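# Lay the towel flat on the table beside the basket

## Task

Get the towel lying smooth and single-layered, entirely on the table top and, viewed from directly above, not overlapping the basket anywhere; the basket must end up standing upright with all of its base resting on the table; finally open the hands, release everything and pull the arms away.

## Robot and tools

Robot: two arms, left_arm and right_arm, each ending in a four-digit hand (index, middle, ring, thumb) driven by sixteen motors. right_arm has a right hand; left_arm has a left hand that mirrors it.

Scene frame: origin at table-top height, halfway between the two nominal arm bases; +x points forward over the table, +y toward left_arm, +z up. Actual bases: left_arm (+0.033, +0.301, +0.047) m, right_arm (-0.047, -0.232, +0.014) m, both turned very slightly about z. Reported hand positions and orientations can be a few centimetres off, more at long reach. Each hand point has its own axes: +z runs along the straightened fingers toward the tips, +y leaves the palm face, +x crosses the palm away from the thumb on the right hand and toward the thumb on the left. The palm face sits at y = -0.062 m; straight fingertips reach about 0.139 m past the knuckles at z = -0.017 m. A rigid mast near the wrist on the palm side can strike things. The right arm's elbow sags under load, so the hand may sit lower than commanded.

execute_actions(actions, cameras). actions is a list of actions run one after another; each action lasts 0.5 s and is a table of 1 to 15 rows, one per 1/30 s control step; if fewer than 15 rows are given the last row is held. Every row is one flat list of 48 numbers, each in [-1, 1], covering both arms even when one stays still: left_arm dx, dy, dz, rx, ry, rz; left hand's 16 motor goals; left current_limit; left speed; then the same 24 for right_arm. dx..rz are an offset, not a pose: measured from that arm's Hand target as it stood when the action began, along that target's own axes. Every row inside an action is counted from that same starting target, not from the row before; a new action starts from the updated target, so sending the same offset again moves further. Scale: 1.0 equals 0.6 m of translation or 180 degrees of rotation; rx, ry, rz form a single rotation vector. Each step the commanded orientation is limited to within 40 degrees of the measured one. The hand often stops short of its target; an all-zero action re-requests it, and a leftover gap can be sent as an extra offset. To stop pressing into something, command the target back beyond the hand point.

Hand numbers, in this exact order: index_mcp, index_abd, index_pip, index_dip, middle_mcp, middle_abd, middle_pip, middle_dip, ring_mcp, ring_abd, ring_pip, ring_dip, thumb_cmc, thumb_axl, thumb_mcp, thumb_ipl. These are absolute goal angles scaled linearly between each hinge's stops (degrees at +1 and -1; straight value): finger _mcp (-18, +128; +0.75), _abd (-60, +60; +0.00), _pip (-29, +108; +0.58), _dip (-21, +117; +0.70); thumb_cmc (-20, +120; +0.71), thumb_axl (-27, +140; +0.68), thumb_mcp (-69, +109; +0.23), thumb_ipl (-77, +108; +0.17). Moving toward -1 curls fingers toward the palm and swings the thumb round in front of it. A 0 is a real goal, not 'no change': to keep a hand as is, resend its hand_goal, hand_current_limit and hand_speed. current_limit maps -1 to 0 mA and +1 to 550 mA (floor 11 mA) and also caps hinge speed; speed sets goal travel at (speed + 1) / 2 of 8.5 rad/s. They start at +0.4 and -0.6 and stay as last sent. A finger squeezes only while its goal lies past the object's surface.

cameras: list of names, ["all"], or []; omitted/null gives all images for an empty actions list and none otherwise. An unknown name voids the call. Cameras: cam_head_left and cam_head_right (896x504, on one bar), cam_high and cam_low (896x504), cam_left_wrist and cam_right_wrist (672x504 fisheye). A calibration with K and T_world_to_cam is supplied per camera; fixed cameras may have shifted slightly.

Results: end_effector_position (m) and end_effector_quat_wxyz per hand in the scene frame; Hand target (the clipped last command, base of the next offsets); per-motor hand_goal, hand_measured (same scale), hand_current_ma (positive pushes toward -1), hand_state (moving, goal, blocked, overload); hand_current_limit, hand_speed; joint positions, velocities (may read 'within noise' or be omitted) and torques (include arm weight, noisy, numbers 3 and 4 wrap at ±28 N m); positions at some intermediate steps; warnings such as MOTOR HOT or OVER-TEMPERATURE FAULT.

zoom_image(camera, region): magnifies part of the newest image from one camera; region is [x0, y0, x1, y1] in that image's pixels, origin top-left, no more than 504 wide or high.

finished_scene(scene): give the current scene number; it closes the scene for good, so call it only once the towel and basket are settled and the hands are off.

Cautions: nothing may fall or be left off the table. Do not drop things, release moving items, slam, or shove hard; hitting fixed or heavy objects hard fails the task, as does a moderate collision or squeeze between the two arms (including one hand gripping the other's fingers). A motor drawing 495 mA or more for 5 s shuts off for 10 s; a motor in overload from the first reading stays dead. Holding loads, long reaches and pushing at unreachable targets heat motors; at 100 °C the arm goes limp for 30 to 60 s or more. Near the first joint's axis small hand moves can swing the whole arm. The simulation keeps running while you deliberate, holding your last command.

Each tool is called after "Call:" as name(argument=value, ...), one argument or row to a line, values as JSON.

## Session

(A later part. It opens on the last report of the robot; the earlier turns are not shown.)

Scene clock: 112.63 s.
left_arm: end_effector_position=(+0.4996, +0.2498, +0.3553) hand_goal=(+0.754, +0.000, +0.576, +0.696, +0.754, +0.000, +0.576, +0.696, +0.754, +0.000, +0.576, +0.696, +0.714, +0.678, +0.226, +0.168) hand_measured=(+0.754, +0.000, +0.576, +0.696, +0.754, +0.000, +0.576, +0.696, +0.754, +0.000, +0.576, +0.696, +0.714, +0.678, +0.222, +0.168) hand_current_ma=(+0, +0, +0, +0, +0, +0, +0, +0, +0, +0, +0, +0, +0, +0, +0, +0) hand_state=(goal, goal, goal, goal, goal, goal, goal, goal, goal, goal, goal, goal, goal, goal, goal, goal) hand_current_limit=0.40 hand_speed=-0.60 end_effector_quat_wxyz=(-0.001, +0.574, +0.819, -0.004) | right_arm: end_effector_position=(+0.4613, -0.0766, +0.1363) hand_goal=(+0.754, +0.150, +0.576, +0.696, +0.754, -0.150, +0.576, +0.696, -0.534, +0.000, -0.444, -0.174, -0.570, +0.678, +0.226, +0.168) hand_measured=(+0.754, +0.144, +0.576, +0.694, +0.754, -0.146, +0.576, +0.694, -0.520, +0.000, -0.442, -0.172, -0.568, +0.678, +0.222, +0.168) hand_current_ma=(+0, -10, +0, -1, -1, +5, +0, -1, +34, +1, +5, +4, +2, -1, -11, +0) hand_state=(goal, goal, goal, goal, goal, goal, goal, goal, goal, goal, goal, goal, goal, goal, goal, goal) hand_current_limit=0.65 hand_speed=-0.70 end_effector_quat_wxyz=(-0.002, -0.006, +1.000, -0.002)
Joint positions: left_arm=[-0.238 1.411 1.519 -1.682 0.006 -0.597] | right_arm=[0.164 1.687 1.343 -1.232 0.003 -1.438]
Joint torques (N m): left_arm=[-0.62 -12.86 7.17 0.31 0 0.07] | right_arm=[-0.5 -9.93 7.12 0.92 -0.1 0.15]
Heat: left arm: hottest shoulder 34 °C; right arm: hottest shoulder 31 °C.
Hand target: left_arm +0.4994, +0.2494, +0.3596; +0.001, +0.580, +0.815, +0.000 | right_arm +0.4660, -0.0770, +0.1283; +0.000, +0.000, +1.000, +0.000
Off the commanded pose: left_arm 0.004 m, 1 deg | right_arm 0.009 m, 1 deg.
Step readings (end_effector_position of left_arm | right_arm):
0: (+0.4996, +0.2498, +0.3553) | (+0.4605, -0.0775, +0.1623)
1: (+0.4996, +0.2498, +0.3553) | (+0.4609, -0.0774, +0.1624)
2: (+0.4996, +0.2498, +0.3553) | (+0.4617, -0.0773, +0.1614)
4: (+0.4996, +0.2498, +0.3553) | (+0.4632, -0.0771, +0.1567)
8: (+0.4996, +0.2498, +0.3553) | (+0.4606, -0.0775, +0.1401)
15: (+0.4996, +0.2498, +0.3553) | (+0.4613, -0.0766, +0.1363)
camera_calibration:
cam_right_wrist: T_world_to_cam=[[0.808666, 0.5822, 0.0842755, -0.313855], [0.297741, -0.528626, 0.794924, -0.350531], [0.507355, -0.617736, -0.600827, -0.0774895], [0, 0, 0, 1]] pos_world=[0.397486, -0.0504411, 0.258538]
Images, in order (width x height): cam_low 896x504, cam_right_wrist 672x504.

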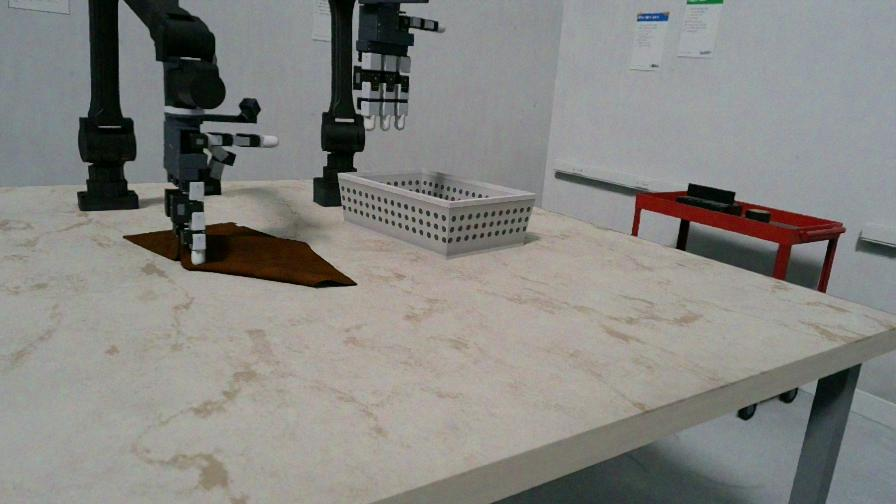

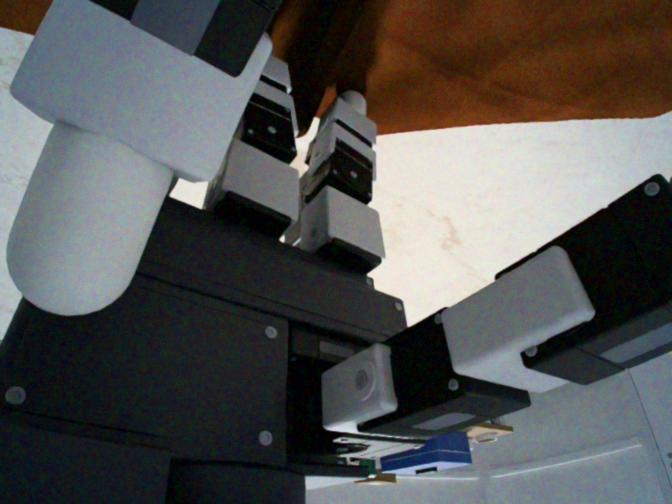

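Call:
execute_actions(
  actions=[
    [[0,0,0,0,0,0,0.754,0,0.576,0.696,0.754,0,0.576,0.696,0.754,0,0.576,0.696,0.714,0.678,0.226,0.168,0.4,-0.6,0.0,0.0,0.015,0,0,0,0.754,-0.4,0.576,0.696,0.754,0.4,0.576,0.696,-0.534,0,-0.444,-0.174,-0.57,0.678,0.226,0.168,0.7,-0.8]],
    [[0,0,0,0,0,0,0.754,0,0.576,0.696,0.754,0,0.576,0.696,0.754,0,0.576,0.696,0.714,0.678,0.226,0.168,0.4,-0.6,0.0,0.0,0.0,0,0,0,0.754,-0.4,0.576,0.696,0.754,0.4,0.576,0.696,-0.534,0,-0.444,-0.174,-0.57,0.678,0.226,0.168,0.7,-0.8]],
  ],
  cameras=["cam_low", "cam_right_wrist"],
)

Call:
zoom_image(
  camera="cam_low",
  region=[110, 200, 310, 310],
)

Call:
zoom_image(
  camera="cam_right_wrist",
  region=[180, 0, 480, 200],
)

Scene clock: 114.33 s.
left_arm: end_effector_position=(+0.4996, +0.2498, +0.3553) hand_goal=(+0.754, +0.000, +0.576, +0.696, +0.754, +0.000, +0.576, +0.696, +0.754, +0.000, +0.576, +0.696, +0.714, +0.678, +0.226, +0.168) hand_measured=(+0.754, +0.000, +0.576, +0.696, +0.754, +0.000, +0.576, +0.696, +0.754, +0.000, +0.576, +0.696, +0.714, +0.678, +0.222, +0.168) hand_current_ma=(+0, +0, +0, +0, +0, +0, +0, +0, +0, +0, +0, +0, +0, +0, +0, +0) hand_state=(goal, goal, goal, goal, goal, goal, goal, goal, goal, goal, goal, goal, goal, goal, goal, goal) hand_current_limit=0.40 hand_speed=-0.60 end_effector_quat_wxyz=(-0.001, +0.574, +0.819, -0.004) | right_arm: end_effector_position=(+0.4667, -0.0765, +0.1365) hand_goal=(+0.754, -0.400, +0.576, +0.696, +0.754, +0.400, +0.576, +0.696, -0.534, +0.000, -0.444, -0.174, -0.570, +0.678, +0.226, +0.168) hand_measured=(+0.756, -0.086, +0.576, +0.696, +0.754, +0.054, +0.576, +0.694, -0.520, +0.000, -0.442, -0.172, -0.568, +0.678, +0.222, +0.168) hand_current_ma=(+2, +468, +1, -1, -1, -467, +0, -1, +34, +1, +5, +4, +2, -1, -11, +0) hand_state=(goal, blocked, goal, goal, goal, blocked, goal, goal, goal, goal, goal, goal, goal, goal, goal, goal) hand_current_limit=0.70 hand_speed=-0.80 end_effector_quat_wxyz=(+0.009, -0.007, +1.000, +0.000)
Joint positions: left_arm=[-0.238 1.411 1.519 -1.682 0.006 -0.597] | right_arm=[0.162 1.687 1.342 -1.208 0.003 -1.441]
Joint torques (N m): left_arm=[-0.38 -12.81 7.32 0.21 0 0.08] | right_arm=[-0.44 -9.47 6.23 0.88 -0.1 0.16]
Heat: left arm: hottest shoulder 33 °C; right arm: hottest shoulder 31 °C.
Hand target: left_arm +0.4994, +0.2494, +0.3596; +0.001, +0.580, +0.815, +0.000 | right_arm +0.4660, -0.0770, +0.1193; +0.000, +0.000, +1.000, +0.000
Off the commanded pose: left_arm 0.004 m, 1 deg | right_arm 0.017 m, 1 deg.
Step readings (end_effector_position of left_arm | right_arm):
0: (+0.4996, +0.2498, +0.3553) | (+0.4613, -0.0766, +0.1363)
1: (+0.4996, +0.2498, +0.3553) | (+0.4613, -0.0766, +0.1363)
2: (+0.4996, +0.2498, +0.3553) | (+0.4620, -0.0764, +0.1364)
4: (+0.4996, +0.2498, +0.3553) | (+0.4650, -0.0769, +0.1368)
8: (+0.4996, +0.2498, +0.3553) | (+0.4677, -0.0765, +0.1372)
15: (+0.4996, +0.2498, +0.3553) | (+0.4669, -0.0758, +0.1365)
16: (+0.4996, +0.2498, +0.3553) | (+0.4670, -0.0765, +0.1365)
17: (+0.4996, +0.2498, +0.3553) | (+0.4668, -0.0765, +0.1365)
19: (+0.4996, +0.2498, +0.3553) | (+0.4665, -0.0757, +0.1365)
23: (+0.4996, +0.2498, +0.3553) | (+0.4667, -0.0765, +0.1365)
30: (+0.4996, +0.2498, +0.3553) | (+0.4667, -0.0765, +0.1365)
camera_calibration:
cam_right_wrist: T_world_to_cam=[[0.805634, 0.583111, 0.104568, -0.319552], [0.280375, -0.530793, 0.79978, -0.345086], [0.521865, -0.615012, -0.591115, -0.087975], [0, 0, 0, 1]] pos_world=[0.400107, -0.0509405, 0.257404]
Images, in order (width x height): cam_low 896x504, cam_right_wrist 672x504.

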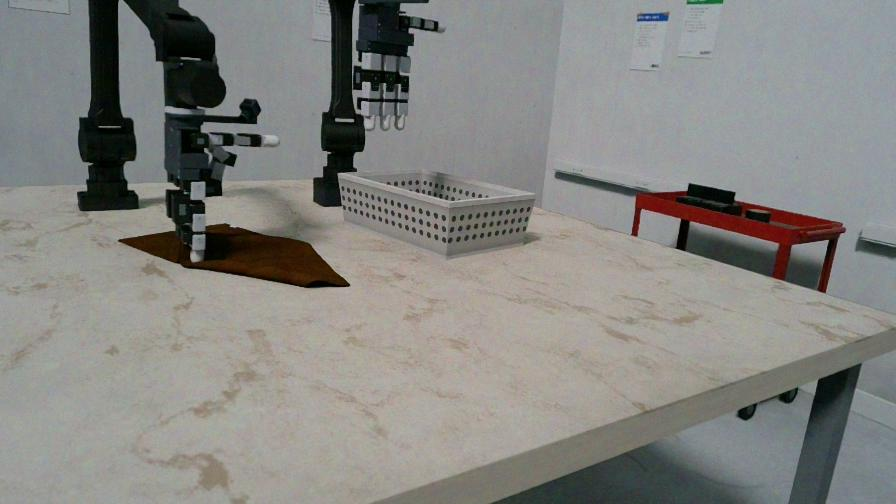

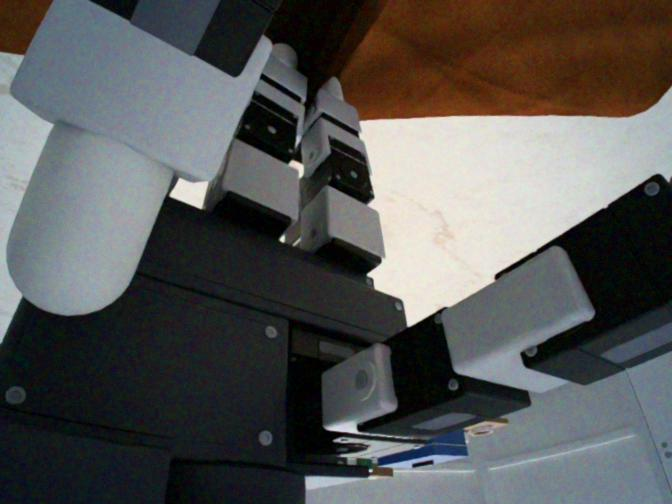

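Scaled by 2.520 from the camera's 896x504 image, which has a finer 1280x720 frame.

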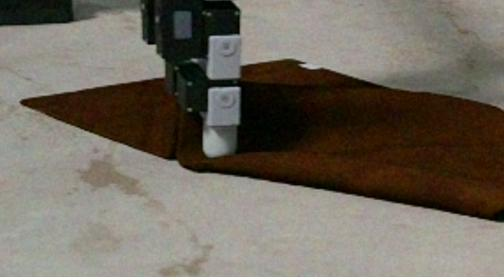

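Scaled by 1.680 from the camera's 672x504 image, which has a finer 960x720 frame.

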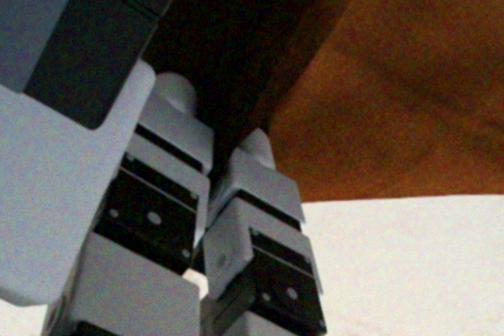

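Call:
execute_actions(
  actions=[
    [[0,0,0,0,0,0,0.754,0,0.576,0.696,0.754,0,0.576,0.696,0.754,0,0.576,0.696,0.714,0.678,0.226,0.168,0.4,-0.6,0.0,0.0,-0.05,0,0,0,0.754,-0.4,0.576,0.696,0.754,0.4,0.576,0.696,-0.534,0,-0.444,-0.174,-0.57,0.678,0.226,0.168,0.7,-0.8]],
    [[0,0,0,0,0,0,0.754,0,0.576,0.696,0.754,0,0.576,0.696,0.754,0,0.576,0.696,0.714,0.678,0.226,0.168,0.4,-0.6,0.0,0.0,-0.04,0,0,0,0.754,-0.4,0.576,0.696,0.754,0.4,0.576,0.696,-0.534,0,-0.444,-0.174,-0.57,0.678,0.226,0.168,0.7,-0.8]],
    [[0,0,0,0,0,0,0.754,0,0.576,0.696,0.754,0,0.576,0.696,0.754,0,0.576,0.696,0.714,0.678,0.226,0.168,0.4,-0.6,0.0,0.0,-0.03,0,0,0,0.754,-0.4,0.576,0.696,0.754,0.4,0.576,0.696,-0.534,0,-0.444,-0.174,-0.57,0.678,0.226,0.168,0.7,-0.8]],
  ],
  cameras=["cam_low", "cam_right_wrist"],
)

Call:
zoom_image(
  camera="cam_low",
  region=[110, 200, 310, 310],
)

Scene clock: 117.10 s.
left_arm: end_effector_position=(+0.4996, +0.2498, +0.3553) hand_goal=(+0.754, +0.000, +0.576, +0.696, +0.754, +0.000, +0.576, +0.696, +0.754, +0.000, +0.576, +0.696, +0.714, +0.678, +0.226, +0.168) hand_measured=(+0.754, +0.000, +0.576, +0.696, +0.754, +0.000, +0.576, +0.696, +0.754, +0.000, +0.576, +0.696, +0.714, +0.678, +0.222, +0.168) hand_current_ma=(+0, +0, +0, +0, +0, +0, +0, +0, +0, +0, +0, +0, +0, +0, +0, +0) hand_state=(goal, goal, goal, goal, goal, goal, goal, goal, goal, goal, goal, goal, goal, goal, goal, goal) hand_current_limit=0.40 hand_speed=-0.60 end_effector_quat_wxyz=(-0.001, +0.574, +0.819, -0.004) | right_arm: end_effector_position=(+0.4408, -0.0765, +0.1556) hand_goal=(+0.754, -0.400, +0.576, +0.696, +0.754, +0.400, +0.576, +0.696, -0.534, +0.000, -0.444, -0.174, -0.570, +0.678, +0.226, +0.168) hand_measured=(+0.754, -0.086, +0.576, +0.696, +0.752, +0.056, +0.576, +0.694, -0.520, +0.000, -0.442, -0.172, -0.568, +0.678, +0.222, +0.168) hand_current_ma=(+1, +468, +1, -1, -3, -467, +0, -1, +34, +1, +5, +4, +2, -1, -11, +0) hand_state=(goal, blocked, goal, goal, goal, blocked, goal, goal, goal, goal, goal, goal, goal, goal, goal, goal) hand_current_limit=0.70 hand_speed=-0.80 end_effector_quat_wxyz=(-0.039, -0.008, +0.999, -0.007)
Joint positions: left_arm=[-0.238 1.411 1.519 -1.682 0.006 -0.597] | right_arm=[0.17 1.667 1.375 -1.359 0.003 -1.436]
Joint torques (N m): left_arm=[-0.32 -13.1 7.12 0.21 0 0.08] | right_arm=[-0.44 -11.69 12.72 -0.61 -0.11 0.12]
Heat: left arm: hottest shoulder 33 °C; right arm: hottest shoulder 31 °C.
Hand target: left_arm +0.4994, +0.2494, +0.3596; +0.001, +0.580, +0.815, +0.000 | right_arm +0.4661, -0.0771, +0.1913; +0.000, +0.000, +1.000, +0.000
Off the commanded pose: left_arm 0.004 m, 1 deg | right_arm 0.044 m, 5 deg.
Step readings (end_effector_position of left_arm | right_arm):
0: (+0.4996, +0.2498, +0.3553) | (+0.4667, -0.0765, +0.1365)
1: (+0.4996, +0.2498, +0.3553) | (+0.4667, -0.0765, +0.1365)
2: (+0.4996, +0.2498, +0.3553) | (+0.4667, -0.0765, +0.1365)
4: (+0.4996, +0.2498, +0.3553) | (+0.4666, -0.0766, +0.1365)
8: (+0.4996, +0.2498, +0.3553) | (+0.4646, -0.0761, +0.1370)
15: (+0.4996, +0.2498, +0.3553) | (+0.4630, -0.0772, +0.1367)
16: (+0.4996, +0.2498, +0.3553) | (+0.4626, -0.0772, +0.1367)
17: (+0.4996, +0.2498, +0.3553) | (+0.4620, -0.0773, +0.1371)
19: (+0.4996, +0.2498, +0.3553) | (+0.4564, -0.0781, +0.1372)
23: (+0.4996, +0.2498, +0.3553) | (+0.4475, -0.0794, +0.1376)
30: (+0.4996, +0.2498, +0.3553) | (+0.4435, -0.0792, +0.1381)
31: (+0.4996, +0.2498, +0.3553) | (+0.4435, -0.0792, +0.1381)
32: (+0.4996, +0.2498, +0.3553) | (+0.4431, -0.0793, +0.1381)
34: (+0.4996, +0.2498, +0.3553) | (+0.4428, -0.0793, +0.1402)
38: (+0.4996, +0.2498, +0.3553) | (+0.4409, -0.0788, +0.1486)
45: (+0.4996, +0.2498, +0.3553) | (+0.4412, -0.0764, +0.1556)
camera_calibration:
cam_right_wrist: T_world_to_cam=[[0.809811, 0.586427, 0.0176003, -0.288741], [0.358551, -0.518432, 0.776318, -0.382858], [0.464378, -0.62236, -0.630096, -0.0322976], [0, 0, 0, 1]] pos_world=[0.386098, -0.0492611, 0.281951]
Images, in order (width x height): cam_low 896x504, cam_right_wrist 672x504.

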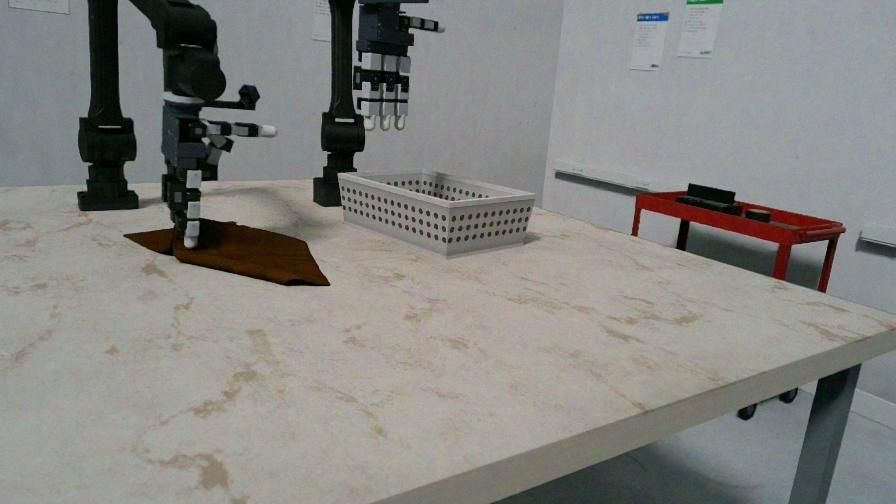

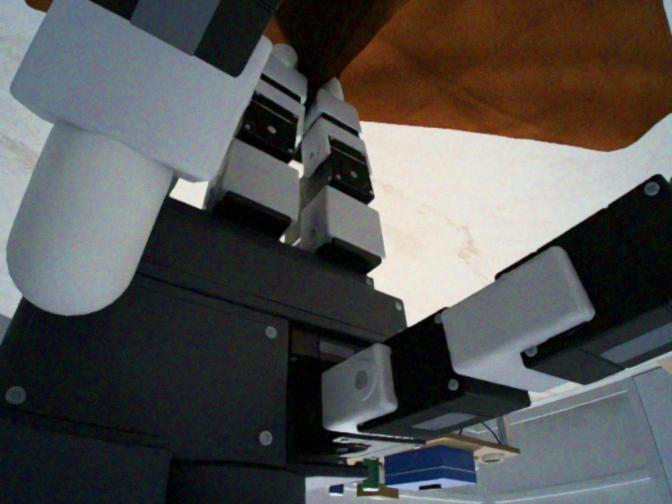

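Scaled by 2.520 from the camera's 896x504 image, which has a finer 1280x720 frame.

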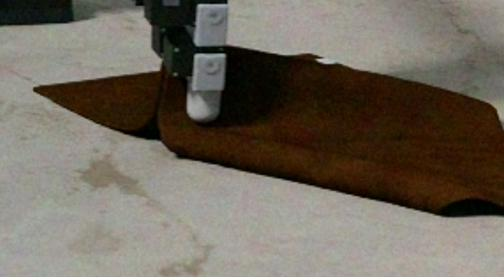

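Call:
execute_actions(
  actions=[
    [[0,0,0,0,0,0,0.754,0,0.576,0.696,0.754,0,0.576,0.696,0.754,0,0.576,0.696,0.714,0.678,0.226,0.168,0.4,-0.6,0.0,0.0,-0.04,0,0,0,0.754,-0.4,0.576,0.696,0.754,0.4,0.576,0.696,-0.534,0,-0.444,-0.174,-0.57,0.678,0.226,0.168,0.7,-0.8]],
    [[0,0,0,0,0,0,0.754,0,0.576,0.696,0.754,0,0.576,0.696,0.754,0,0.576,0.696,0.714,0.678,0.226,0.168,0.4,-0.6,0.0,0.0,-0.04,0,0,0,0.754,-0.4,0.576,0.696,0.754,0.4,0.576,0.696,-0.534,0,-0.444,-0.174,-0.57,0.678,0.226,0.168,0.7,-0.8]],
  ],
  cameras=["cam_low", "cam_right_wrist"],
)

Call:
zoom_image(
  camera="cam_low",
  region=[110, 180, 390, 310],
)

Scene clock: 118.77 s.
left_arm: end_effector_position=(+0.4996, +0.2498, +0.3553) hand_goal=(+0.754, +0.000, +0.576, +0.696, +0.754, +0.000, +0.576, +0.696, +0.754, +0.000, +0.576, +0.696, +0.714, +0.678, +0.226, +0.168) hand_measured=(+0.754, +0.000, +0.576, +0.696, +0.754, +0.000, +0.576, +0.696, +0.754, +0.000, +0.576, +0.696, +0.714, +0.678, +0.222, +0.168) hand_current_ma=(+0, +0, +0, +0, +0, +0, +0, +0, +0, +0, +0, +0, +0, +0, +0, +0) hand_state=(goal, goal, goal, goal, goal, goal, goal, goal, goal, goal, goal, goal, goal, goal, goal, goal) hand_current_limit=0.40 hand_speed=-0.60 end_effector_quat_wxyz=(-0.001, +0.574, +0.819, -0.004) | right_arm: end_effector_position=(+0.4433, -0.0753, +0.2013) hand_goal=(+0.754, -0.400, +0.576, +0.696, +0.754, +0.400, +0.576, +0.696, -0.534, +0.000, -0.444, -0.174, -0.570, +0.678, +0.226, +0.168) hand_measured=(+0.754, -0.086, +0.576, +0.696, +0.752, +0.056, +0.576, +0.694, -0.520, +0.000, -0.442, -0.172, -0.568, +0.678, +0.222, +0.168) hand_current_ma=(+1, +467, +1, -1, -3, -467, +0, -1, +34, +1, +5, +4, +2, -1, -11, +0) hand_state=(goal, blocked, goal, goal, goal, blocked, goal, goal, goal, goal, goal, goal, goal, goal, goal, goal) hand_current_limit=0.70 hand_speed=-0.80 end_effector_quat_wxyz=(-0.041, -0.009, +0.999, -0.007)
Joint positions: left_arm=[-0.238 1.411 1.519 -1.682 0.006 -0.597] | right_arm=[0.172 1.649 1.475 -1.481 0.003 -1.436]
Joint torques (N m): left_arm=[-0.5 -12.86 7.31 0.27 0.01 0.06] | right_arm=[-0.62 -11.69 13.19 -0.58 -0.12 0.12]
Heat: left arm: hottest shoulder 33 °C; right arm: hottest shoulder 31 °C.
Hand target: left_arm +0.4994, +0.2494, +0.3596; +0.001, +0.580, +0.815, +0.000 | right_arm +0.4661, -0.0771, +0.2393; +0.000, +0.000, +1.000, +0.000
Off the commanded pose: left_arm 0.004 m, 1 deg | right_arm 0.044 m, 5 deg.
Step readings (end_effector_position of left_arm | right_arm):
0: (+0.4996, +0.2498, +0.3553) | (+0.4408, -0.0765, +0.1556)
1: (+0.4996, +0.2498, +0.3553) | (+0.4408, -0.0765, +0.1556)
2: (+0.4996, +0.2498, +0.3553) | (+0.4402, -0.0765, +0.1554)
4: (+0.4996, +0.2498, +0.3553) | (+0.4390, -0.0767, +0.1587)
8: (+0.4996, +0.2498, +0.3553) | (+0.4400, -0.0758, +0.1695)
15: (+0.4996, +0.2498, +0.3553) | (+0.4426, -0.0762, +0.1782)
16: (+0.4996, +0.2498, +0.3553) | (+0.4422, -0.0762, +0.1782)
17: (+0.4996, +0.2498, +0.3553) | (+0.4421, -0.0763, +0.1793)
19: (+0.4996, +0.2498, +0.3553) | (+0.4395, -0.0759, +0.1820)
23: (+0.4996, +0.2498, +0.3553) | (+0.4419, -0.0763, +0.1927)
30: (+0.4996, +0.2498, +0.3553) | (+0.4437, -0.0752, +0.2013)
camera_calibration:
cam_right_wrist: T_world_to_cam=[[0.808946, 0.587696, 0.0148618, -0.291296], [0.361719, -0.517506, 0.775466, -0.419742], [0.463429, -0.621934, -0.631215, -0.00327865], [0, 0, 0, 1]] pos_world=[0.388991, -0.0480647, 0.327755]
Images, in order (width x height): cam_low 896x504, cam_right_wrist 672x504.

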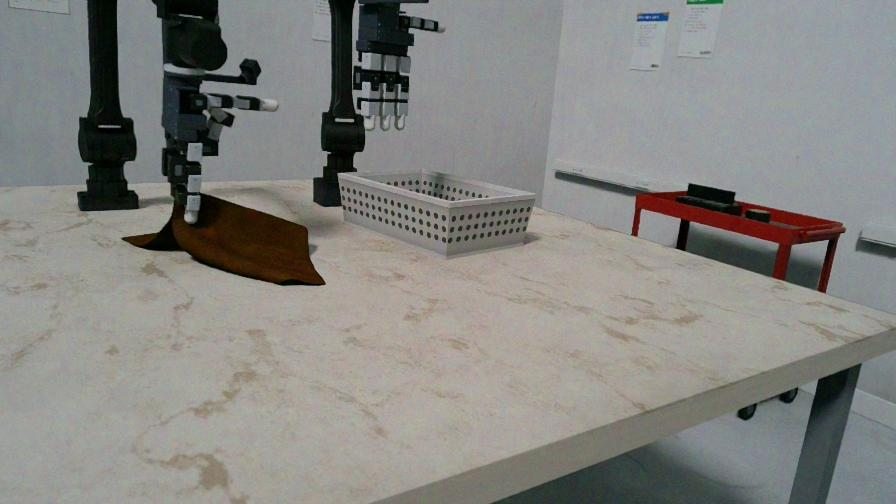

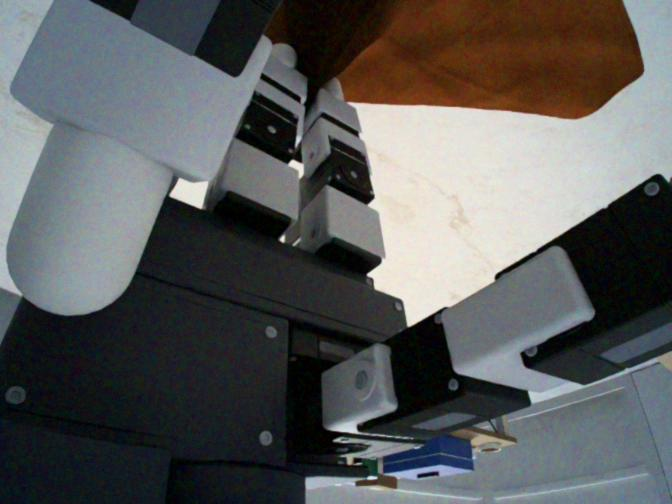

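Scaled by 1.800 from the camera's 896x504 image, which has a finer 1280x720 frame.

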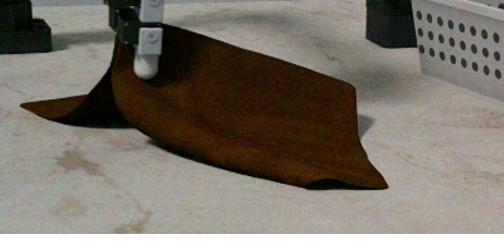

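Call:
execute_actions(
  actions=[
    [[0,0,0,0,0,0,0.754,0,0.576,0.696,0.754,0,0.576,0.696,0.754,0,0.576,0.696,0.714,0.678,0.226,0.168,0.4,-0.6,0.0,0.0,-0.04,0,0,0,0.754,-0.4,0.576,0.696,0.754,0.4,0.576,0.696,-0.534,0,-0.444,-0.174,-0.57,0.678,0.226,0.168,0.7,-0.8]],
    [[0,0,0,0,0,0,0.754,0,0.576,0.696,0.754,0,0.576,0.696,0.754,0,0.576,0.696,0.714,0.678,0.226,0.168,0.4,-0.6,0.0,0.0,-0.04,0,0,0,0.754,-0.4,0.576,0.696,0.754,0.4,0.576,0.696,-0.534,0,-0.444,-0.174,-0.57,0.678,0.226,0.168,0.7,-0.8]],
  ],
  cameras=["cam_low", "cam_high", "cam_head_left"],
)

Call:
zoom_image(
  camera="cam_low",
  region=[110, 150, 390, 310],
)

Call:
zoom_image(
  camera="cam_high",
  region=[290, 200, 530, 360],
)

Scene clock: 120.67 s.
left_arm: end_effector_position=(+0.4996, +0.2498, +0.3553) hand_goal=(+0.754, +0.000, +0.576, +0.696, +0.754, +0.000, +0.576, +0.696, +0.754, +0.000, +0.576, +0.696, +0.714, +0.678, +0.226, +0.168) hand_measured=(+0.754, +0.000, +0.576, +0.696, +0.754, +0.000, +0.576, +0.696, +0.754, +0.000, +0.576, +0.696, +0.714, +0.678, +0.222, +0.168) hand_current_ma=(+0, +0, +0, +0, +0, +0, +0, +0, +0, +0, +0, +0, +0, +0, +0, +0) hand_state=(goal, goal, goal, goal, goal, goal, goal, goal, goal, goal, goal, goal, goal, goal, goal, goal) hand_current_limit=0.40 hand_speed=-0.60 end_effector_quat_wxyz=(-0.001, +0.574, +0.819, -0.004) | right_arm: end_effector_position=(+0.4470, -0.0747, +0.2481) hand_goal=(+0.754, -0.400, +0.576, +0.696, +0.754, +0.400, +0.576, +0.696, -0.534, +0.000, -0.444, -0.174, -0.570, +0.678, +0.226, +0.168) hand_measured=(+0.754, -0.086, +0.576, +0.696, +0.752, +0.056, +0.576, +0.696, -0.520, +0.000, -0.442, -0.172, -0.568, +0.678, +0.222, +0.168) hand_current_ma=(+1, +468, +1, +0, -3, -467, +0, -1, +34, +1, +5, +4, +2, -1, -11, +0) hand_state=(goal, blocked, goal, goal, goal, blocked, goal, goal, goal, goal, goal, goal, goal, goal, goal, goal) hand_current_limit=0.70 hand_speed=-0.80 end_effector_quat_wxyz=(-0.042, -0.009, +0.999, -0.007)
Joint positions: left_arm=[-0.238 1.411 1.519 -1.682 0.006 -0.597] | right_arm=[0.172 1.645 1.595 -1.605 0.003 -1.436]
Joint torques (N m): left_arm=[-0.56 -12.98 7.25 0.29 0 0.06] | right_arm=[-0.56 -11.69 13.48 -0.62 -0.12 0.12]
Heat: left arm: hottest shoulder 33 °C; right arm: hottest shoulder 31 °C.
Hand target: left_arm +0.4994, +0.2494, +0.3596; +0.001, +0.580, +0.815, +0.000 | right_arm +0.4661, -0.0772, +0.2873; +0.000, +0.000, +1.000, +0.000
Off the commanded pose: left_arm 0.004 m, 1 deg | right_arm 0.044 m, 5 deg.
Step readings (end_effector_position of left_arm | right_arm):
0: (+0.4996, +0.2498, +0.3553) | (+0.4433, -0.0753, +0.2013)
1: (+0.4996, +0.2498, +0.3553) | (+0.4438, -0.0752, +0.2019)
2: (+0.4996, +0.2498, +0.3553) | (+0.4432, -0.0753, +0.2017)
4: (+0.4996, +0.2498, +0.3553) | (+0.4412, -0.0756, +0.2050)
8: (+0.4996, +0.2498, +0.3553) | (+0.4434, -0.0753, +0.2162)
15: (+0.4996, +0.2498, +0.3553) | (+0.4459, -0.0749, +0.2248)
16: (+0.4996, +0.2498, +0.3553) | (+0.4455, -0.0750, +0.2248)
17: (+0.4996, +0.2498, +0.3553) | (+0.4448, -0.0751, +0.2253)
19: (+0.4996, +0.2498, +0.3553) | (+0.4430, -0.0753, +0.2293)
23: (+0.4996, +0.2498, +0.3553) | (+0.4455, -0.0750, +0.2411)
30: (+0.4996, +0.2498, +0.3553) | (+0.4478, -0.0746, +0.2482)
Images, in order (width x height): cam_head_left 896x504, cam_high 896x504, cam_low 896x504.

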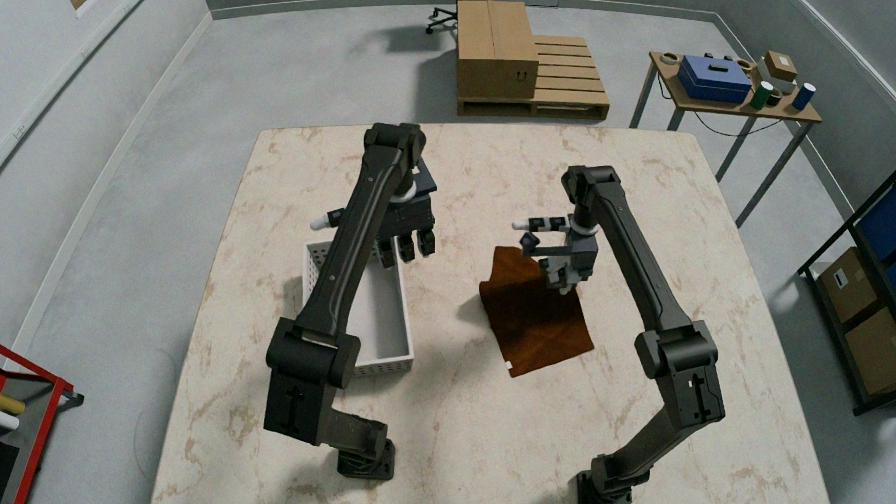

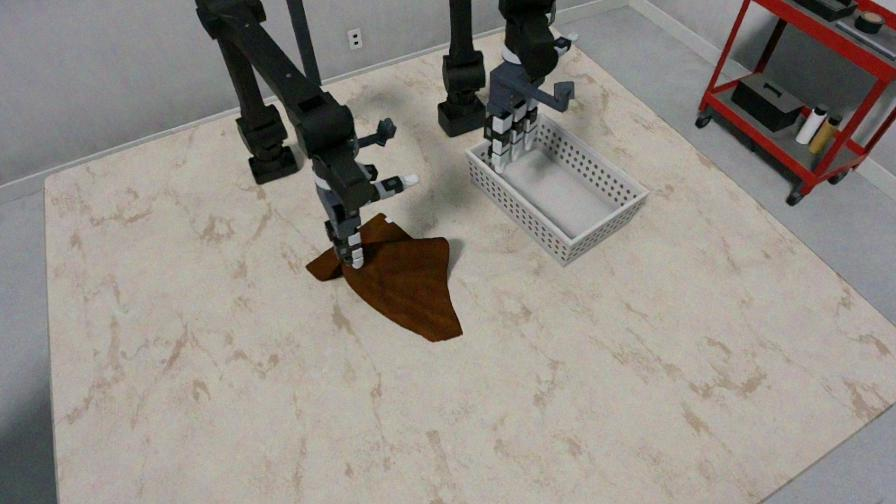

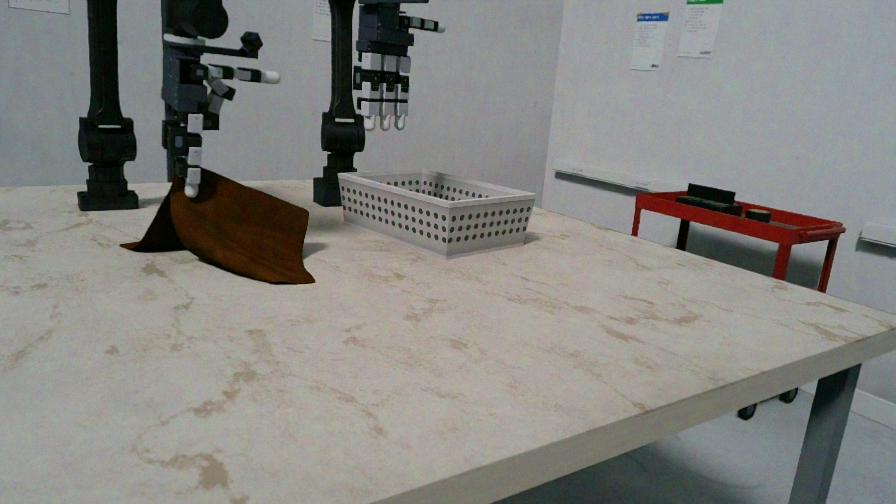

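Scaled by 1.800 from the camera's 896x504 image, which has a finer 1280x720 frame.

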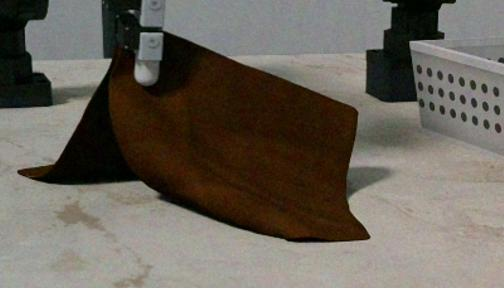

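Scaled by 2.100 from the camera's 896x504 image, which has a finer 1280x720 frame.

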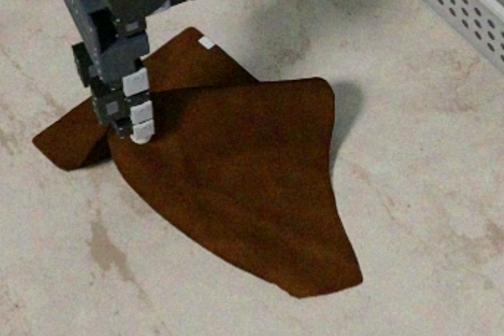

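Call:
execute_actions(
  actions=[
    [[0,0,0,0,0,0,0.754,0,0.576,0.696,0.754,0,0.576,0.696,0.754,0,0.576,0.696,0.714,0.678,0.226,0.168,0.4,-0.6,0.05,0.025,-0.05,0,-0.0556,0,0.754,-0.4,0.576,0.696,0.754,0.4,0.576,0.696,-0.534,0,-0.444,-0.174,-0.57,0.678,0.226,0.168,0.7,-0.8]],
    [[0,0,0,0,0,0,0.754,0,0.576,0.696,0.754,0,0.576,0.696,0.754,0,0.576,0.696,0.714,0.678,0.226,0.168,0.4,-0.6,0.0405,0.025,-0.058,0,-0.0556,0,0.754,-0.4,0.576,0.696,0.754,0.4,0.576,0.696,-0.534,0,-0.444,-0.174,-0.57,0.678,0.226,0.168,0.7,-0.8]],
  ],
  cameras=["cam_low", "cam_high", "cam_head_left"],
)

Call:
zoom_image(
  camera="cam_low",
  region=[110, 150, 390, 310],
)

Call:
zoom_image(
  camera="cam_high",
  region=[290, 200, 530, 360],
)

Scene clock: 124.20 s.
left_arm: end_effector_position=(+0.4996, +0.2498, +0.3553) hand_goal=(+0.754, +0.000, +0.576, +0.696, +0.754, +0.000, +0.576, +0.696, +0.754, +0.000, +0.576, +0.696, +0.714, +0.678, +0.226, +0.168) hand_measured=(+0.754, +0.000, +0.576, +0.696, +0.754, +0.000, +0.576, +0.696, +0.754, +0.000, +0.576, +0.696, +0.714, +0.678, +0.222, +0.168) hand_current_ma=(+0, +0, +0, +0, +0, +0, +0, +0, +0, +0, +0, +0, +0, +0, +0, +0) hand_state=(goal, goal, goal, goal, goal, goal, goal, goal, goal, goal, goal, goal, goal, goal, goal, goal) hand_current_limit=0.40 hand_speed=-0.60 end_effector_quat_wxyz=(-0.001, +0.574, +0.819, -0.004) | right_arm: end_effector_position=(+0.4015, -0.0525, +0.3416) hand_goal=(+0.754, -0.400, +0.576, +0.696, +0.754, +0.400, +0.576, +0.696, -0.534, +0.000, -0.444, -0.174, -0.570, +0.678, +0.226, +0.168) hand_measured=(+0.756, -0.088, +0.576, +0.696, +0.752, +0.056, +0.576, +0.696, -0.520, +0.000, -0.442, -0.172, -0.570, +0.678, +0.222, +0.168) hand_current_ma=(+2, +467, +1, +0, -3, -467, +0, -1, +34, +1, +5, +4, +0, -1, -11, +0) hand_state=(goal, blocked, goal, goal, goal, blocked, goal, goal, goal, goal, goal, goal, goal, goal, goal, goal) hand_current_limit=0.70 hand_speed=-0.80 end_effector_quat_wxyz=(+0.159, -0.006, +0.987, -0.008)
Joint positions: left_arm=[-0.238 1.411 1.519 -1.682 0.006 -0.597] | right_arm=[0.273 1.294 1.409 -1.379 0.091 -1.344]
Joint torques (N m): left_arm=[-0.38 -13.04 7.13 0.29 -0.01 0.08] | right_arm=[0.32 -7.3 8.55 1.89 0.04 0.24]
Heat: left arm: hottest shoulder 33 °C; right arm: hottest elbow 31 °C.
Hand target: left_arm +0.4994, +0.2494, +0.3596; +0.001, +0.580, +0.815, +0.000 | right_arm +0.4061, -0.0472, +0.3474; +0.174, +0.000, +0.985, +0.000
Off the commanded pose: left_arm 0.004 m, 1 deg | right_arm 0.009 m, 2 deg.
Step readings (end_effector_position of left_arm | right_arm):
0: (+0.4996, +0.2498, +0.3553) | (+0.4470, -0.0747, +0.2481)
1: (+0.4996, +0.2498, +0.3553) | (+0.4470, -0.0747, +0.2481)
2: (+0.4996, +0.2498, +0.3553) | (+0.4482, -0.0754, +0.2508)
4: (+0.4996, +0.2498, +0.3553) | (+0.4507, -0.0767, +0.2568)
8: (+0.4996, +0.2498, +0.3553) | (+0.4402, -0.0743, +0.2909)
15: (+0.4996, +0.2498, +0.3553) | (+0.4280, -0.0633, +0.3271)
16: (+0.4996, +0.2498, +0.3553) | (+0.4283, -0.0628, +0.3251)
17: (+0.4996, +0.2498, +0.3553) | (+0.4292, -0.0637, +0.3223)
19: (+0.4996, +0.2498, +0.3553) | (+0.4267, -0.0649, +0.3148)
23: (+0.4996, +0.2498, +0.3553) | (+0.4086, -0.0586, +0.3158)
30: (+0.4996, +0.2498, +0.3553) | (+0.3982, -0.0459, +0.3434)
Images, in order (width x height): cam_head_left 896x504, cam_high 896x504, cam_low 896x504.

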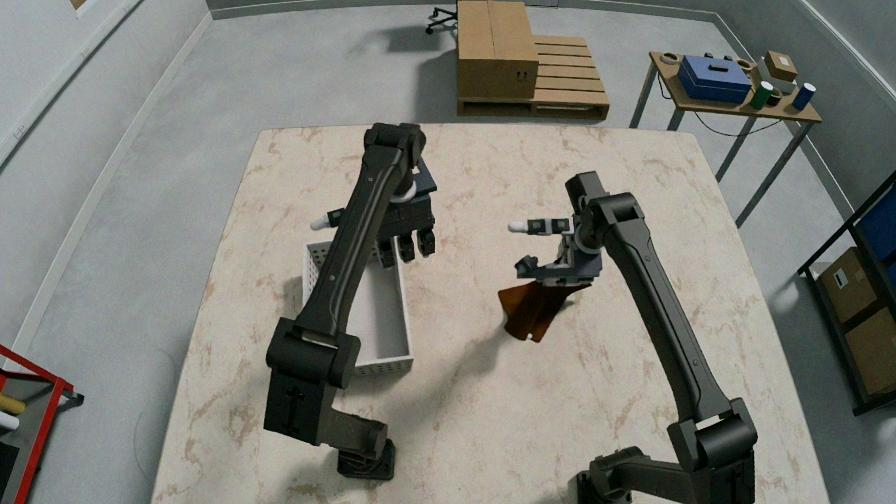

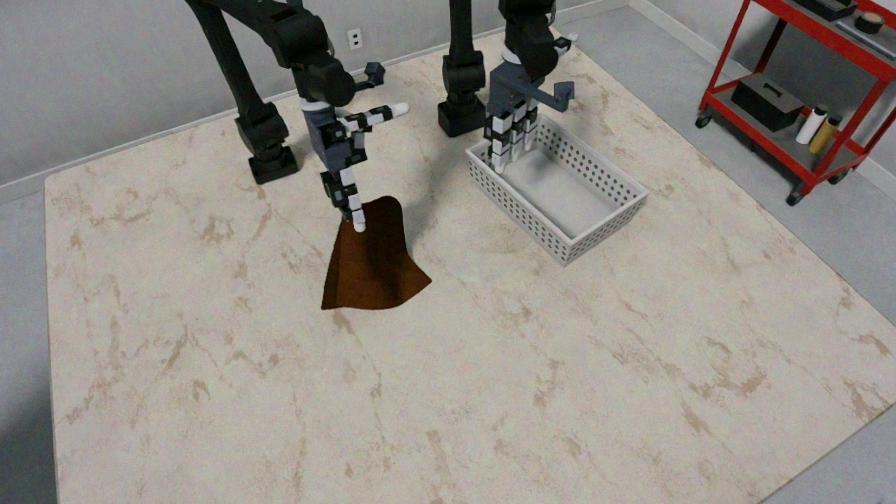

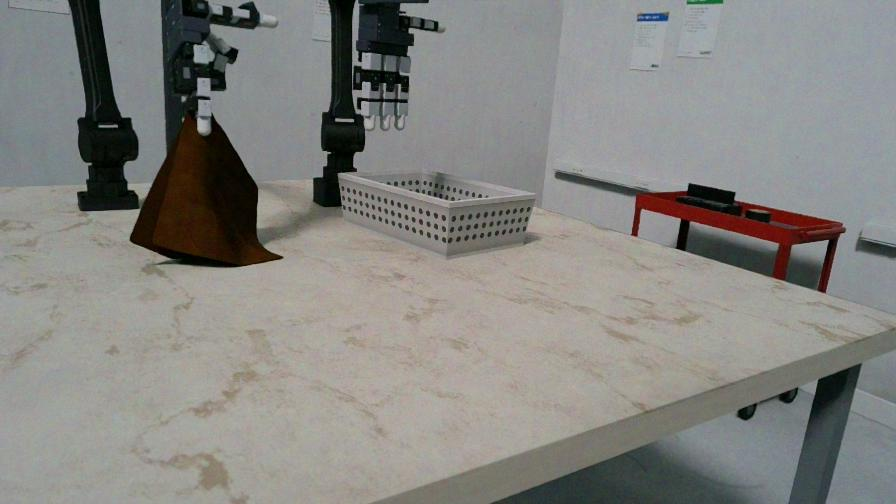

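Scaled by 1.800 from the camera's 896x504 image, which has a finer 1280x720 frame.

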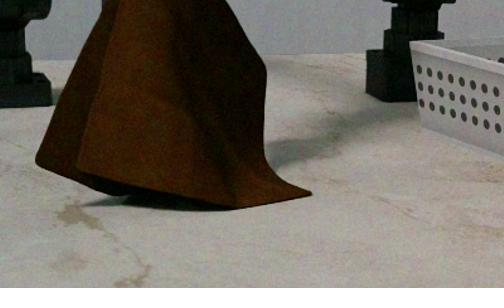

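Scaled by 2.100 from the camera's 896x504 image, which has a finer 1280x720 frame.

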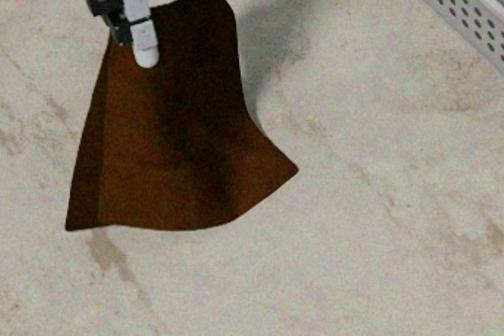

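Call:
execute_actions(
  actions=[],
)

Call:
zoom_image(
  camera="cam_head_left",
  region=[470, 210, 640, 370],
)

Call:
zoom_image(
  camera="cam_head_right",
  region=[470, 210, 640, 370],
)

Call:
zoom_image(
  camera="cam_low",
  region=[110, 110, 310, 290],
)

Scene clock: 125.50 s.
left_arm: end_effector_position=(+0.4996, +0.2498, +0.3553) hand_goal=(+0.754, +0.000, +0.576, +0.696, +0.754, +0.000, +0.576, +0.696, +0.754, +0.000, +0.576, +0.696, +0.714, +0.678, +0.226, +0.168) hand_measured=(+0.754, +0.000, +0.576, +0.696, +0.754, +0.000, +0.576, +0.696, +0.754, +0.000, +0.576, +0.696, +0.714, +0.678, +0.222, +0.168) hand_current_ma=(+0, +0, +0, +0, +0, +0, +0, +0, +0, +0, +0, +0, +0, +0, +0, +0) hand_state=(goal, goal, goal, goal, goal, goal, goal, goal, goal, goal, goal, goal, goal, goal, goal, goal) hand_current_limit=0.40 hand_speed=-0.60 end_effector_quat_wxyz=(-0.001, +0.574, +0.819, -0.004) | right_arm: end_effector_position=(+0.4012, -0.0518, +0.3416) hand_goal=(+0.754, -0.400, +0.576, +0.696, +0.754, +0.400, +0.576, +0.696, -0.534, +0.000, -0.444, -0.174, -0.570, +0.678, +0.226, +0.168) hand_measured=(+0.756, -0.088, +0.576, +0.696, +0.752, +0.056, +0.576, +0.696, -0.520, +0.000, -0.442, -0.172, -0.570, +0.678, +0.222, +0.168) hand_current_ma=(+2, +468, +1, +0, -3, -467, +0, -1, +34, +1, +5, +4, +0, -1, -11, +0) hand_state=(goal, blocked, goal, goal, goal, blocked, goal, goal, goal, goal, goal, goal, goal, goal, goal, goal) hand_current_limit=0.70 hand_speed=-0.80 end_effector_quat_wxyz=(+0.159, -0.007, +0.987, -0.008)
Joint positions: left_arm=[-0.238 1.411 1.519 -1.682 0.006 -0.597] | right_arm=[0.274 1.294 1.409 -1.379 0.091 -1.344]
Joint velocities: within noise
Joint torques (N m): left_arm=[-0.32 -12.92 7.28 0.35 -0.02 0.1] | right_arm=[0.26 -7.3 8.53 1.92 0.03 0.23]
Heat: left arm: hottest shoulder 33 °C; right arm: hottest elbow 31 °C.
Hand target: left_arm +0.4994, +0.2494, +0.3596; +0.001, +0.580, +0.815, +0.000 | right_arm +0.4061, -0.0472, +0.3474; +0.174, +0.000, +0.985, +0.000
Off the commanded pose: left_arm 0.004 m, 1 deg | right_arm 0.009 m, 2 deg.
camera_calibration:
cam_left_wrist: T_world_to_cam=[[-0.371091, -0.928129, 0.0294535, 0.375758], [-0.580209, 0.256514, 0.773019, -0.104967], [-0.725016, 0.269771, -0.633699, 0.641394], [0, 0, 0, 1]] pos_world=[0.543559, 0.202648, 0.476525]
cam_right_wrist: T_world_to_cam=[[0.738949, 0.586815, 0.331062, -0.353099], [0.0302841, -0.519795, 0.853754, -0.395114], [0.67308, -0.620855, -0.401873, -0.0429829], [0, 0, 0, 1]] pos_world=[0.301819, -0.0248603, 0.436954]

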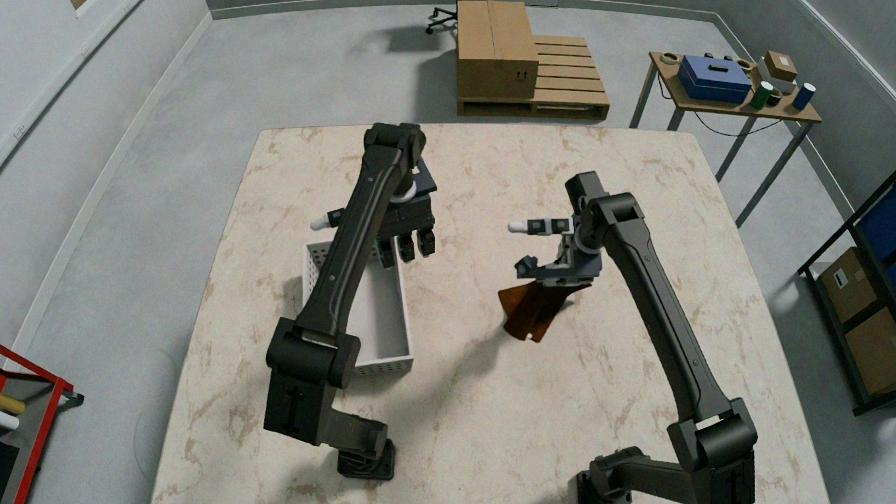

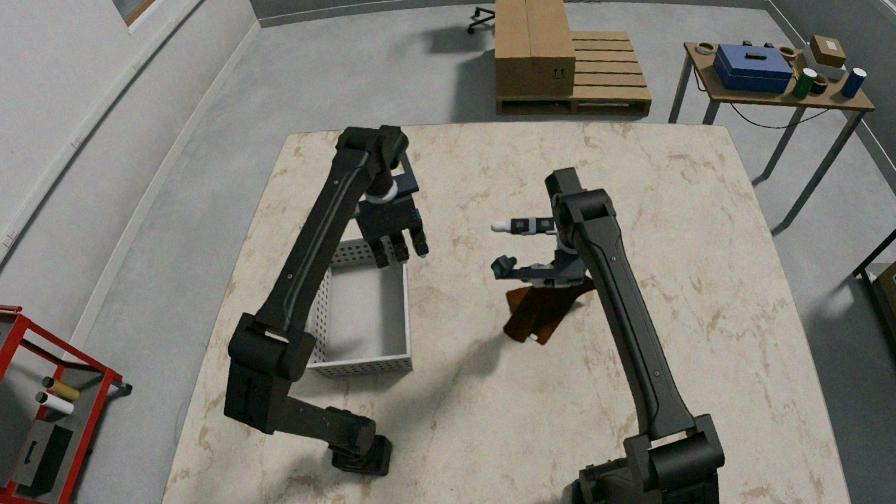

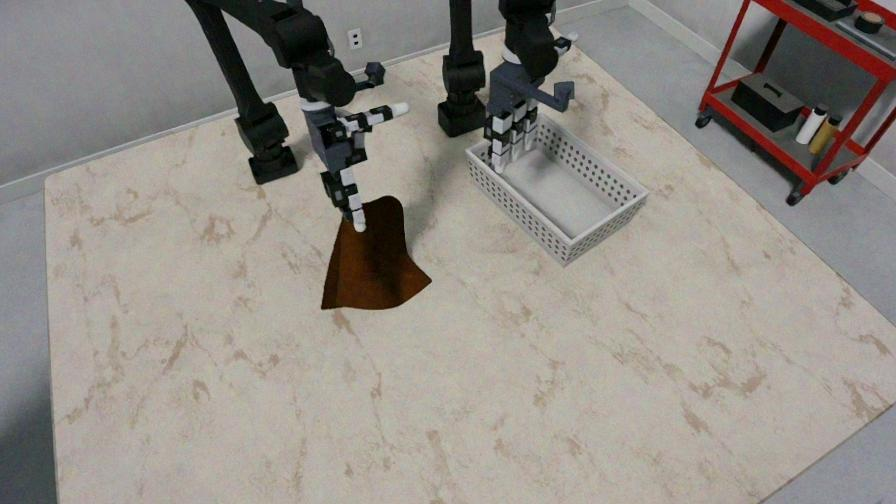

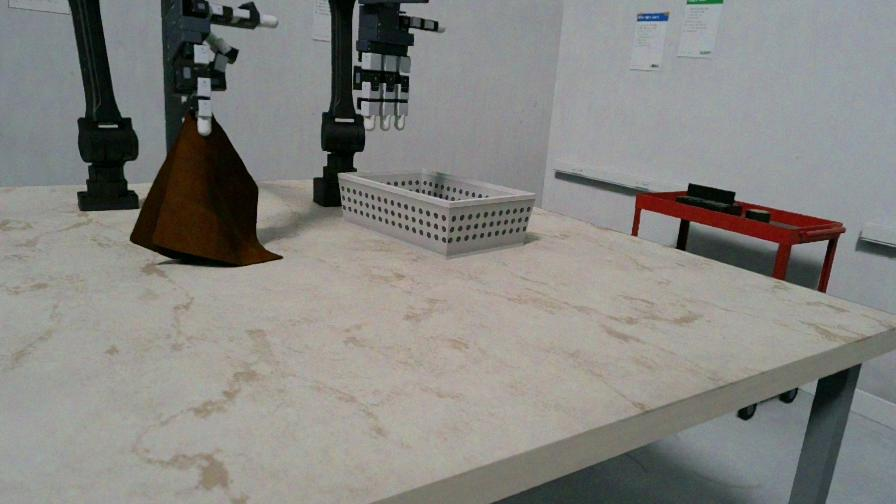

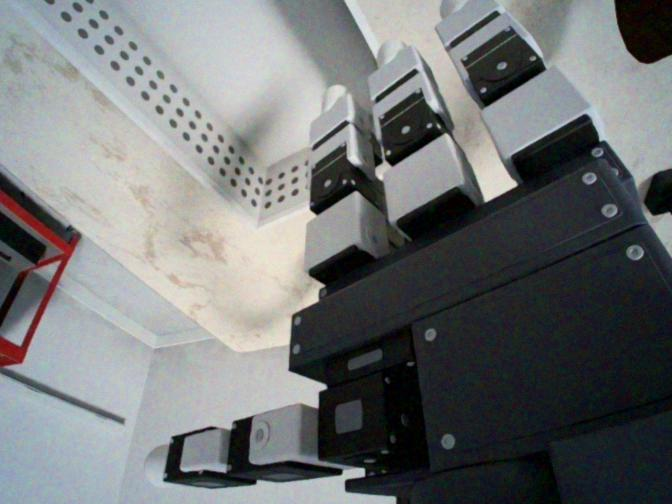

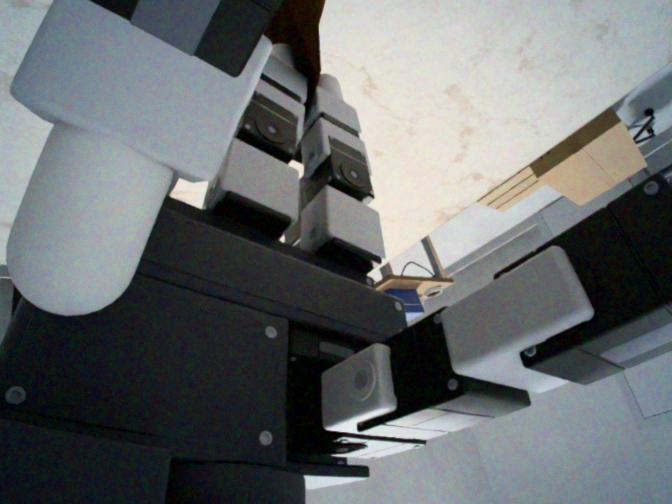

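Scaled by 2.965 from the camera's 896x504 image, which has a finer 1280x720 frame.

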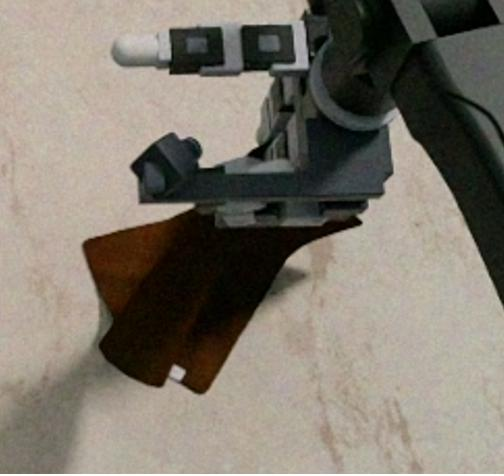

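Scaled by 2.965 from the camera's 896x504 image, which has a finer 1280x720 frame.

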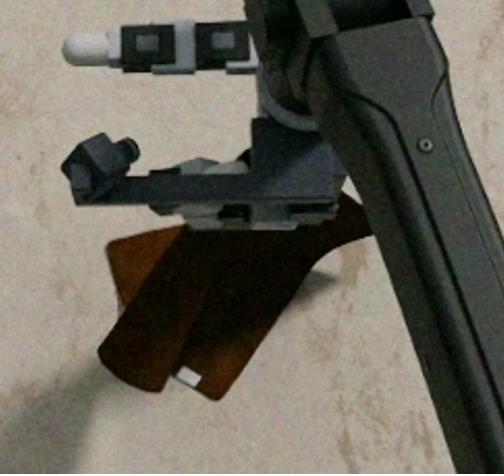

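Scaled by 2.520 from the camera's 896x504 image, which has a finer 1280x720 frame.

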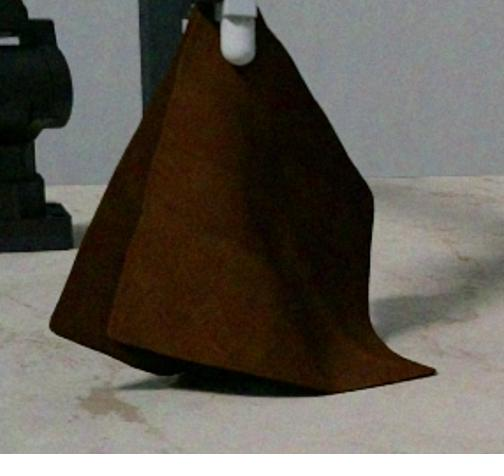

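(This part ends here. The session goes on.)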